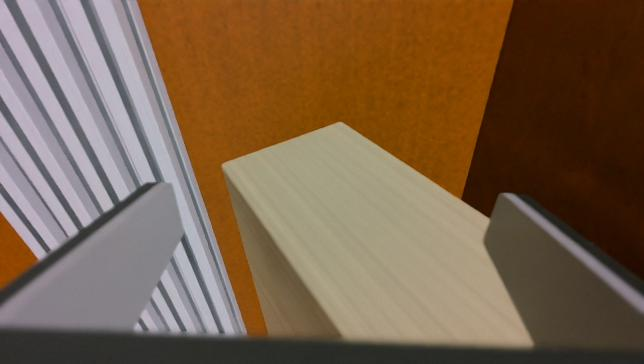

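Request:
{"api": "move", "payload": {
  "target": {"side":"right","x":0.3536,"y":-0.1480,"z":0.468,"quat_wxyz":[0.998,0.06,-0.0007,-0.0125]},
  "min_time_s": 0.5
}}

Request:
{"api": "move", "payload": {
  "target": {"side":"left","x":0.3536,"y":0.0905,"z":0.464,"quat_wxyz":[0.998,-0.06,0.0012,-0.0205]},
  "min_time_s": 0.5
}}

Request:
{"api": "move", "payload": {
  "target": {"side":"right","x":0.3536,"y":-0.1420,"z":0.46,"quat_wxyz":[0.998,0.06,-0.0007,-0.0125]},
  "min_time_s": 0.5
}}

Request:
{"api": "move", "payload": {
  "target": {"side":"left","x":0.3536,"y":0.0965,"z":0.456,"quat_wxyz":[0.998,-0.06,0.0012,-0.0205]},
  "min_time_s": 0.5
}}

Request:
{"api": "move", "payload": {
  "target": {"side":"right","x":0.3536,"y":-0.1360,"z":0.452,"quat_wxyz":[0.998,0.06,-0.0007,-0.0125]},
  "min_time_s": 0.5
}}

Request:
{"api": "move", "payload": {
  "target": {"side":"left","x":0.3536,"y":0.1025,"z":0.448,"quat_wxyz":[0.998,-0.06,0.0012,-0.0205]},
  "min_time_s": 0.5
}}

Request:
{"api": "move", "payload": {
  "target": {"side":"right","x":0.3536,"y":-0.1300,"z":0.444,"quat_wxyz":[0.998,0.06,-0.0007,-0.0125]},
  "min_time_s": 0.5
}}

Request:
{"api": "move", "payload": {
  "target": {"side":"left","x":0.3536,"y":0.1085,"z":0.44,"quat_wxyz":[0.998,-0.06,0.0012,-0.0205]},
  "min_time_s": 0.5,
  "cameras": ["head_camera","left_wrist_camera","right_wrist_camera"]
}}

Scene clock: 393.97 s.
Joint torques (N m): left_arm=[-25.9 -37.32 4.84 -28.95 12.2 -12.25 3.94] | right_arm=[-25.61 39.3 10.48 -23.87 -14.49 -5.45 -2.77]
External joint torques (N m): left_arm=[-14.28 -39.58 0.66 -21.51 12.04 -12.04 3.94] | right_arm=[-16.7 42.77 12.95 -16.25 -14.55 -5.34 -2.77]
Wrist force (N): left_arm=[-2.8 75.9 -11.2] | right_arm=[3.7 -72.3 -11.4]
Wrist torque (N m): left_arm=[-1.80 -0.10 -3.99] | right_arm=[1.94 -0.07 2.93]
Wrist force, peak (N): left_arm=[-2.5 78.4 -11.6] | right_arm=[4.5 -73.5 -12.3]
move: done
base_odometry: x=+0.634 y=-0.291 heading=+0.001
lidar_m: 0.14 0.14 0.21 1.60 2.39 1.69 1.62 1.68 2.26 0.66 0.21 0.15
base_status: not commanded
joint_positions: torso_squat_rad=+0.800 torso_shift_rad=+0.100 torso_pitch_rad=+0.751 torso_yaw_rad=+0.000 left_shoulder_pitch_rad=-0.982 left_shoulder_roll_rad=+0.484 left_shoulder_yaw_rad=-0.680 left_elbow_rad=-1.352 left_forearm_roll_rad=+0.524 left_wrist_pitch_rad=+1.218 left_hand_roll_rad=+0.760 left_gripper_m=+0.099 right_shoulder_pitch_rad=-0.774 right_shoulder_roll_rad=-0.363 right_shoulder_yaw_rad=+0.247 right_elbow_rad=-1.410 right_forearm_roll_rad=-0.361 right_wrist_pitch_rad=+1.302 right_hand_roll_rad=-0.443 right_gripper_m=+0.099 head_pan_rad=+0.000 head_tilt_rad=+0.600
joint_status: all done
wheel_motors_off: 0
motor_effort: left_wheel=+1(2) right_wheel=-1(4)
chest: x=+0.0319 y=+0.0000 z=+0.9920 quat_wxyz=(+0.930, +0.000, +0.367, +0.000) (m; base frame)
left_hand: x=+0.3529 y=+0.0938 z=+0.4696 quat_wxyz=(+0.999, -0.051, +0.003, -0.019) (m; base frame)
right_hand: x=+0.3526 y=-0.1572 z=+0.4660 quat_wxyz=(+0.999, +0.052, +0.001, -0.014) (m; base frame)
right_hand_status: reached (checked arc, planned for 0.5 s): 10 mm and 1.0 deg off.
pictures: none

Scene clock: 394.80 s.
Joint torques (N m): left_arm=[-23.39 -29.85 5.41 -24.49 10.09 -9.64 2.95] | right_arm=[-22.37 30.32 7.68 -21.36 -11.54 -4.36 -2.5]
External joint torques (N m): left_arm=[-11.83 -32.25 1.3 -17.16 9.92 -9.44 2.95] | right_arm=[-13.44 33.74 10.14 -13.72 -11.59 -4.25 -2.5]
Wrist force (N): left_arm=[-1.8 58.6 -13.1] | right_arm=[2.5 -55.1 -11.9]
Wrist torque (N m): left_arm=[-1.46 -0.15 -3.00] | right_arm=[1.44 -0.06 2.23]
Wrist force, peak (N): left_arm=[-2.6 76.0 -11.5] | right_arm=[4.1 -72.3 -12.2]
move: done
base_odometry: x=+0.634 y=-0.291 heading=+0.001
lidar_m: 0.13 0.15 0.21 1.61 2.37 1.70 1.61 1.70 2.25 0.67 0.22 0.16
base_status: not commanded
joint_positions: torso_squat_rad=+0.800 torso_shift_rad=+0.100 torso_pitch_rad=+0.751 torso_yaw_rad=+0.000 left_shoulder_pitch_rad=-0.979 left_shoulder_roll_rad=+0.483 left_shoulder_yaw_rad=-0.677 left_elbow_rad=-1.319 left_forearm_roll_rad=+0.530 left_wrist_pitch_rad=+1.186 left_hand_roll_rad=+0.739 left_gripper_m=+0.099 right_shoulder_pitch_rad=-0.775 right_shoulder_roll_rad=-0.361 right_shoulder_yaw_rad=+0.247 right_elbow_rad=-1.410 right_forearm_roll_rad=-0.361 right_wrist_pitch_rad=+1.301 right_hand_roll_rad=-0.443 right_gripper_m=+0.099 head_pan_rad=+0.000 head_tilt_rad=+0.600
joint_status: all done
wheel_motors_off: 0
motor_effort: left_wheel=+1(3) right_wheel=-2(4)
chest: x=+0.0319 y=+0.0000 z=+0.9920 quat_wxyz=(+0.930, +0.000, +0.367, +0.000) (m; base frame)
left_hand: x=+0.3529 y=+0.0981 z=+0.4621 quat_wxyz=(+0.998, -0.052, +0.002, -0.019) (m; base frame)
left_hand_status: reached (checked arc, planned for 0.5 s): 8 mm and 0.9 deg off.
right_hand: x=+0.3527 y=-0.1554 z=+0.4664 quat_wxyz=(+0.998, +0.053, +0.001, -0.014) (m; base frame)
pictures: none

Scene clock: 395.63 s.
Joint torques (N m): left_arm=[-25.67 -36.92 4.89 -28.75 12.33 -11.54 3.73] | right_arm=[-25.72 39.67 9.81 -23.56 -14.14 -5.37 -2.62]
External joint torques (N m): left_arm=[-14.14 -39.38 0.77 -21.45 12.17 -11.34 3.73] | right_arm=[-16.62 42.83 12.12 -16.01 -14.2 -5.26 -2.62]
Wrist force (N): left_arm=[-2.8 73.9 -11.3] | right_arm=[3.1 -70.1 -12.5]
Wrist torque (N m): left_arm=[-1.70 -0.07 -3.91] | right_arm=[1.84 -0.11 2.84]
Wrist force, peak (N): left_arm=[-2.5 76.2 -11.4] | right_arm=[4.5 -72.2 -12.2]
move: done
base_odometry: x=+0.634 y=-0.291 heading=+0.001
lidar_m: 0.14 0.15 0.21 1.60 2.39 1.70 1.62 1.69 2.25 0.66 0.22 0.15
base_status: not commanded
joint_positions: torso_squat_rad=+0.800 torso_shift_rad=+0.100 torso_pitch_rad=+0.751 torso_yaw_rad=+0.000 left_shoulder_pitch_rad=-0.979 left_shoulder_roll_rad=+0.485 left_shoulder_yaw_rad=-0.677 left_elbow_rad=-1.318 left_forearm_roll_rad=+0.530 left_wrist_pitch_rad=+1.186 left_hand_roll_rad=+0.739 left_gripper_m=+0.099 right_shoulder_pitch_rad=-0.790 right_shoulder_roll_rad=-0.345 right_shoulder_yaw_rad=+0.256 right_elbow_rad=-1.362 right_forearm_roll_rad=-0.350 right_wrist_pitch_rad=+1.271 right_hand_roll_rad=-0.444 right_gripper_m=+0.099 head_pan_rad=+0.000 head_tilt_rad=+0.600
joint_status: all done
wheel_motors_off: 0
motor_effort: left_wheel=+2(2) right_wheel=-3(3)
chest: x=+0.0319 y=+0.0000 z=+0.9920 quat_wxyz=(+0.930, +0.000, +0.367, +0.000) (m; base frame)
left_hand: x=+0.3528 y=+0.0998 z=+0.4617 quat_wxyz=(+0.999, -0.051, +0.003, -0.019) (m; base frame)
right_hand: x=+0.3526 y=-0.1513 z=+0.4580 quat_wxyz=(+0.999, +0.052, +0.001, -0.014) (m; base frame)
right_hand_status: reached (checked arc, planned for 0.5 s): 10 mm and 1.0 deg off.
pictures: none

Scene clock: 396.47 s.
Joint torques (N m): left_arm=[-23.07 -29.39 5.57 -24.27 10.09 -9.31 2.85] | right_arm=[-22.98 30.86 7.5 -21.11 -11.2 -4.26 -2.43]
External joint torques (N m): left_arm=[-11.59 -31.98 1.52 -17.08 9.92 -9.11 2.85] | right_arm=[-13.87 33.96 9.8 -13.55 -11.26 -4.15 -2.43]
Motor temperatures (°C): left_arm=[33 30 31 42 37 38 38] | right_arm=[35 32 32 36 44 38 34]
Wrist force (N): left_arm=[-1.3 56.9 -13.0] | right_arm=[2.8 -54.1 -11.3]
Wrist torque (N m): left_arm=[-1.35 -0.15 -2.95] | right_arm=[1.39 -0.07 2.18]
Wrist force, peak (N): left_arm=[-2.5 74.4 -10.8] | right_arm=[3.9 -71.1 -11.9]
move: done
base_odometry: x=+0.634 y=-0.291 heading=+0.001
lidar_m: 0.14 0.14 0.20 1.61 2.39 1.71 1.62 1.70 2.26 0.67 0.22 0.15
base_status: not commanded
joint_positions: torso_squat_rad=+0.800 torso_shift_rad=+0.100 torso_pitch_rad=+0.751 torso_yaw_rad=+0.000 left_shoulder_pitch_rad=-0.977 left_shoulder_roll_rad=+0.482 left_shoulder_yaw_rad=-0.675 left_elbow_rad=-1.283 left_forearm_roll_rad=+0.537 left_wrist_pitch_rad=+1.154 left_hand_roll_rad=+0.717 left_gripper_m=+0.099 right_shoulder_pitch_rad=-0.791 right_shoulder_roll_rad=-0.343 right_shoulder_yaw_rad=+0.256 right_elbow_rad=-1.363 right_forearm_roll_rad=-0.350 right_wrist_pitch_rad=+1.271 right_hand_roll_rad=-0.444 right_gripper_m=+0.099 head_pan_rad=+0.000 head_tilt_rad=+0.600
joint_status: all done
wheel_motors_off: 0
motor_effort: left_wheel=+1(2) right_wheel=-1(3)
chest: x=+0.0319 y=+0.0000 z=+0.9920 quat_wxyz=(+0.930, +0.000, +0.367, +0.000) (m; base frame)
left_hand: x=+0.3528 y=+0.1041 z=+0.4543 quat_wxyz=(+0.998, -0.053, +0.002, -0.019) (m; base frame)
left_hand_status: reached (checked arc, planned for 0.5 s): 8 mm and 0.9 deg off.
right_hand: x=+0.3527 y=-0.1495 z=+0.4583 quat_wxyz=(+0.998, +0.053, +0.001, -0.014) (m; base frame)
pictures: none

Scene clock: 397.30 s.
Joint torques (N m): left_arm=[-25.5 -36.27 4.58 -28.63 12.27 -11.19 3.71] | right_arm=[-26.19 40.15 9.39 -23.38 -13.84 -5.37 -2.53]
External joint torques (N m): left_arm=[-14.04 -38.91 0.53 -21.47 12.11 -10.99 3.71] | right_arm=[-16.9 42.99 11.55 -15.91 -13.9 -5.26 -2.53]
Wrist force (N): left_arm=[-1.5 72.3 -11.0] | right_arm=[4.0 -69.4 -11.8]
Wrist torque (N m): left_arm=[-1.71 0.01 -3.85] | right_arm=[1.83 -0.01 2.79]
Wrist force, peak (N): left_arm=[-2.8 75.1 -10.9] | right_arm=[3.5 -70.5 -12.0]
move: done
base_odometry: x=+0.634 y=-0.291 heading=+0.001
lidar_m: 0.14 0.15 0.21 1.61 2.38 1.69 1.62 1.69 2.27 0.67 0.23 0.15
base_status: not commanded
joint_positions: torso_squat_rad=+0.800 torso_shift_rad=+0.100 torso_pitch_rad=+0.751 torso_yaw_rad=+0.000 left_shoulder_pitch_rad=-0.976 left_shoulder_roll_rad=+0.484 left_shoulder_yaw_rad=-0.675 left_elbow_rad=-1.282 left_forearm_roll_rad=+0.536 left_wrist_pitch_rad=+1.154 left_hand_roll_rad=+0.716 left_gripper_m=+0.099 right_shoulder_pitch_rad=-0.807 right_shoulder_roll_rad=-0.328 right_shoulder_yaw_rad=+0.264 right_elbow_rad=-1.311 right_forearm_roll_rad=-0.339 right_wrist_pitch_rad=+1.240 right_hand_roll_rad=-0.444 right_gripper_m=+0.099 head_pan_rad=+0.000 head_tilt_rad=+0.600
joint_status: all done
wheel_motors_off: 0
motor_effort: left_wheel=+1(3) right_wheel=-2(2)
chest: x=+0.0319 y=+0.0000 z=+0.9920 quat_wxyz=(+0.930, +0.000, +0.367, +0.000) (m; base frame)
left_hand: x=+0.3528 y=+0.1059 z=+0.4538 quat_wxyz=(+0.999, -0.051, +0.003, -0.019) (m; base frame)
right_hand: x=+0.3525 y=-0.1454 z=+0.4499 quat_wxyz=(+0.999, +0.052, +0.001, -0.014) (m; base frame)
right_hand_status: reached (checked arc, planned for 0.5 s): 10 mm and 1.0 deg off.
pictures: none

Scene clock: 398.13 s.
Joint torques (N m): left_arm=[-23.56 -29.07 5.29 -24.35 10.1 -8.76 2.73] | right_arm=[-22.96 31.35 6.58 -20.85 -10.93 -4.17 -2.41]
External joint torques (N m): left_arm=[-12.14 -31.85 1.32 -17.31 9.94 -8.55 2.74] | right_arm=[-13.65 34.14 8.72 -13.36 -10.98 -4.05 -2.42]
Wrist force (N): left_arm=[-1.9 55.9 -13.9] | right_arm=[2.9 -52.4 -11.5]
Wrist torque (N m): left_arm=[-1.28 -0.16 -2.90] | right_arm=[1.29 0.00 2.17]
Wrist force, peak (N): left_arm=[-2.4 72.7 -11.9] | right_arm=[3.9 -69.8 -11.9]
move: done
base_odometry: x=+0.634 y=-0.291 heading=+0.001
lidar_m: 0.14 0.15 0.22 1.60 2.40 1.71 1.62 1.69 2.27 0.68 0.22 0.16
base_status: not commanded
joint_positions: torso_squat_rad=+0.800 torso_shift_rad=+0.100 torso_pitch_rad=+0.751 torso_yaw_rad=+0.000 left_shoulder_pitch_rad=-0.976 left_shoulder_roll_rad=+0.481 left_shoulder_yaw_rad=-0.673 left_elbow_rad=-1.244 left_forearm_roll_rad=+0.544 left_wrist_pitch_rad=+1.121 left_hand_roll_rad=+0.693 left_gripper_m=+0.099 right_shoulder_pitch_rad=-0.808 right_shoulder_roll_rad=-0.326 right_shoulder_yaw_rad=+0.265 right_elbow_rad=-1.312 right_forearm_roll_rad=-0.340 right_wrist_pitch_rad=+1.239 right_hand_roll_rad=-0.444 right_gripper_m=+0.099 head_pan_rad=+0.000 head_tilt_rad=+0.600
joint_status: all done
wheel_motors_off: 0
motor_effort: left_wheel=+2(2) right_wheel=-3(4)
chest: x=+0.0319 y=+0.0000 z=+0.9920 quat_wxyz=(+0.930, +0.000, +0.367, +0.000) (m; base frame)
left_hand: x=+0.3526 y=+0.1102 z=+0.4463 quat_wxyz=(+0.998, -0.053, +0.002, -0.019) (m; base frame)
left_hand_status: reached (checked arc, planned for 0.5 s): 8 mm and 0.9 deg off.
right_hand: x=+0.3527 y=-0.1435 z=+0.4503 quat_wxyz=(+0.998, +0.053, +0.001, -0.014) (m; base frame)
pictures: none

Scene clock: 398.97 s.
Joint torques (N m): left_arm=[-25.24 -36.04 5.06 -28.31 12.15 -10.64 3.59] | right_arm=[-26.13 40.2 8.78 -23.24 -13.4 -5.24 -2.49]
External joint torques (N m): left_arm=[-13.85 -38.87 1.08 -21.3 11.98 -10.44 3.59] | right_arm=[-16.64 42.73 10.77 -15.87 -13.46 -5.13 -2.49]
Wrist force (N): left_arm=[-1.9 71.1 -12.2] | right_arm=[3.7 -68.2 -12.2]
Wrist torque (N m): left_arm=[-1.61 -0.02 -3.72] | right_arm=[1.83 -0.01 2.75]
Wrist force, peak (N): left_arm=[-1.7 73.8 -10.5] | right_arm=[3.7 -69.4 -12.1]
move: done
base_odometry: x=+0.634 y=-0.291 heading=+0.001
lidar_m: 0.15 0.15 0.21 1.60 2.40 1.70 1.62 1.69 2.26 0.66 0.23 0.16
base_status: not commanded
joint_positions: torso_squat_rad=+0.800 torso_shift_rad=+0.100 torso_pitch_rad=+0.751 torso_yaw_rad=+0.000 left_shoulder_pitch_rad=-0.975 left_shoulder_roll_rad=+0.483 left_shoulder_yaw_rad=-0.673 left_elbow_rad=-1.243 left_forearm_roll_rad=+0.544 left_wrist_pitch_rad=+1.122 left_hand_roll_rad=+0.693 left_gripper_m=+0.099 right_shoulder_pitch_rad=-0.826 right_shoulder_roll_rad=-0.310 right_shoulder_yaw_rad=+0.272 right_elbow_rad=-1.258 right_forearm_roll_rad=-0.330 right_wrist_pitch_rad=+1.207 right_hand_roll_rad=-0.444 right_gripper_m=+0.099 head_pan_rad=+0.000 head_tilt_rad=+0.600
joint_status: all done
wheel_motors_off: 0
motor_effort: left_wheel=+2(2) right_wheel=-1(4)
chest: x=+0.0319 y=+0.0000 z=+0.9920 quat_wxyz=(+0.930, +0.000, +0.367, +0.000) (m; base frame)
left_hand: x=+0.3527 y=+0.1119 z=+0.4459 quat_wxyz=(+0.999, -0.051, +0.003, -0.019) (m; base frame)
right_hand: x=+0.3525 y=-0.1394 z=+0.4419 quat_wxyz=(+0.999, +0.052, +0.001, -0.014) (m; base frame)
right_hand_status: reached (checked arc, planned for 0.5 s): 10 mm and 1.0 deg off.
pictures: none

Scene clock: 399.80 s.
Joint torques (N m): left_arm=[-24.08 -28.35 5.49 -24.05 10.19 -8.42 2.73] | right_arm=[-23.31 31.49 6.65 -20.67 -10.69 -4.1 -2.34]
External joint torques (N m): left_arm=[-12.72 -31.3 1.61 -17.18 10.02 -8.23 2.73] | right_arm=[-13.8 33.96 8.62 -13.29 -10.75 -3.99 -2.35]
Wrist force (N): left_arm=[-0.8 55.2 -13.6] | right_arm=[2.5 -51.9 -11.5]
Wrist torque (N m): left_arm=[-1.36 -0.08 -2.85] | right_arm=[1.29 -0.09 2.11]
Wrist force, peak (N): left_arm=[-2.0 71.6 -10.9] | right_arm=[3.5 -68.4 -12.7]
move: done
base_odometry: x=+0.634 y=-0.291 heading=+0.001
lidar_m: 0.14 0.16 0.20 1.60 2.37 1.70 1.62 1.69 2.25 0.67 0.22 0.15
base_status: not commanded
joint_positions: torso_squat_rad=+0.800 torso_shift_rad=+0.100 torso_pitch_rad=+0.751 torso_yaw_rad=+0.000 left_shoulder_pitch_rad=-0.976 left_shoulder_roll_rad=+0.478 left_shoulder_yaw_rad=-0.670 left_elbow_rad=-1.203 left_forearm_roll_rad=+0.553 left_wrist_pitch_rad=+1.089 left_hand_roll_rad=+0.668 left_gripper_m=+0.099 right_shoulder_pitch_rad=-0.827 right_shoulder_roll_rad=-0.308 right_shoulder_yaw_rad=+0.272 right_elbow_rad=-1.258 right_forearm_roll_rad=-0.330 right_wrist_pitch_rad=+1.206 right_hand_roll_rad=-0.444 right_gripper_m=+0.099 head_pan_rad=+0.000 head_tilt_rad=+0.600
joint_status: all done
wheel_motors_off: 0
motor_effort: left_wheel=+1(3) right_wheel=-1(3)
chest: x=+0.0319 y=+0.0000 z=+0.9920 quat_wxyz=(+0.930, +0.000, +0.367, +0.000) (m; base frame)
left_hand: x=+0.3525 y=+0.1162 z=+0.4384 quat_wxyz=(+0.998, -0.053, +0.002, -0.019) (m; base frame)
left_hand_status: reached (checked arc, planned for 0.5 s): 8 mm and 0.9 deg off.
right_hand: x=+0.3526 y=-0.1376 z=+0.4422 quat_wxyz=(+0.998, +0.053, +0.001, -0.014) (m; base frame)
pictures: head_camera, left_wrist_camera, right_wrist_camera
camera_calibration:
head_camera: T_world_to_cam=[[-0.020187, -0.999502, -0.0242716, 0.0301047], [-0.961538, 0.0260603, -0.273434, 0.536089], [0.273931, 0.0178183, -0.961584, 0.974838], [0, 0, 0, 1]] pos_world=[0.24904, -0.00125082, 1.0847]
left_wrist_camera: T_world_to_cam=[[0.999816, -0.0127443, -0.0143335, -0.345184], [-0.00276332, -0.835239, 0.54988, -0.113983], [-0.0189798, -0.549739, -0.835121, 0.509213], [0, 0, 0, 1]] pos_world=[0.354471, 0.180332, 0.482983]
right_wrist_camera: T_world_to_cam=[[-0.999653, 0.00160555, -0.026279, 0.363154], [-0.0143718, 0.803032, 0.595763, -0.120901], [0.0220594, 0.595934, -0.80273, 0.501386], [0, 0, 0, 1]] pos_world=[0.35023, -0.202289, 0.48405]

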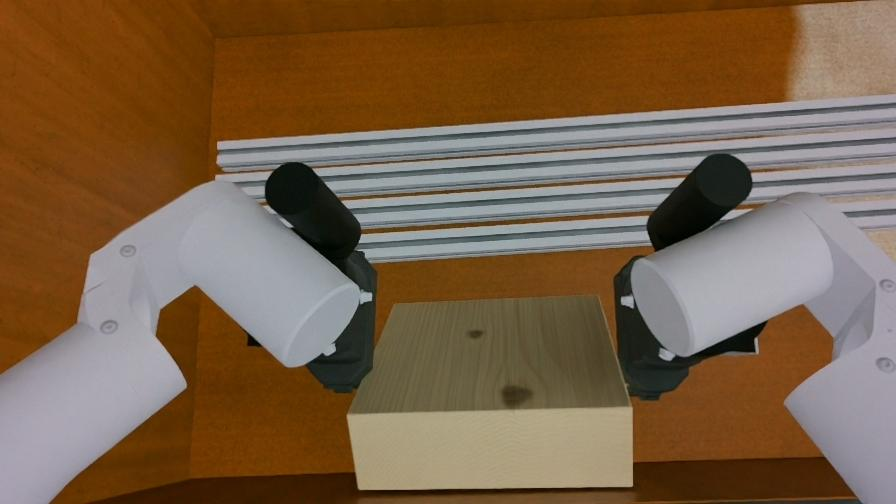

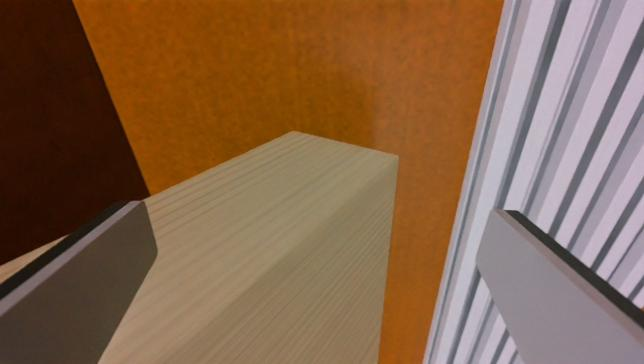

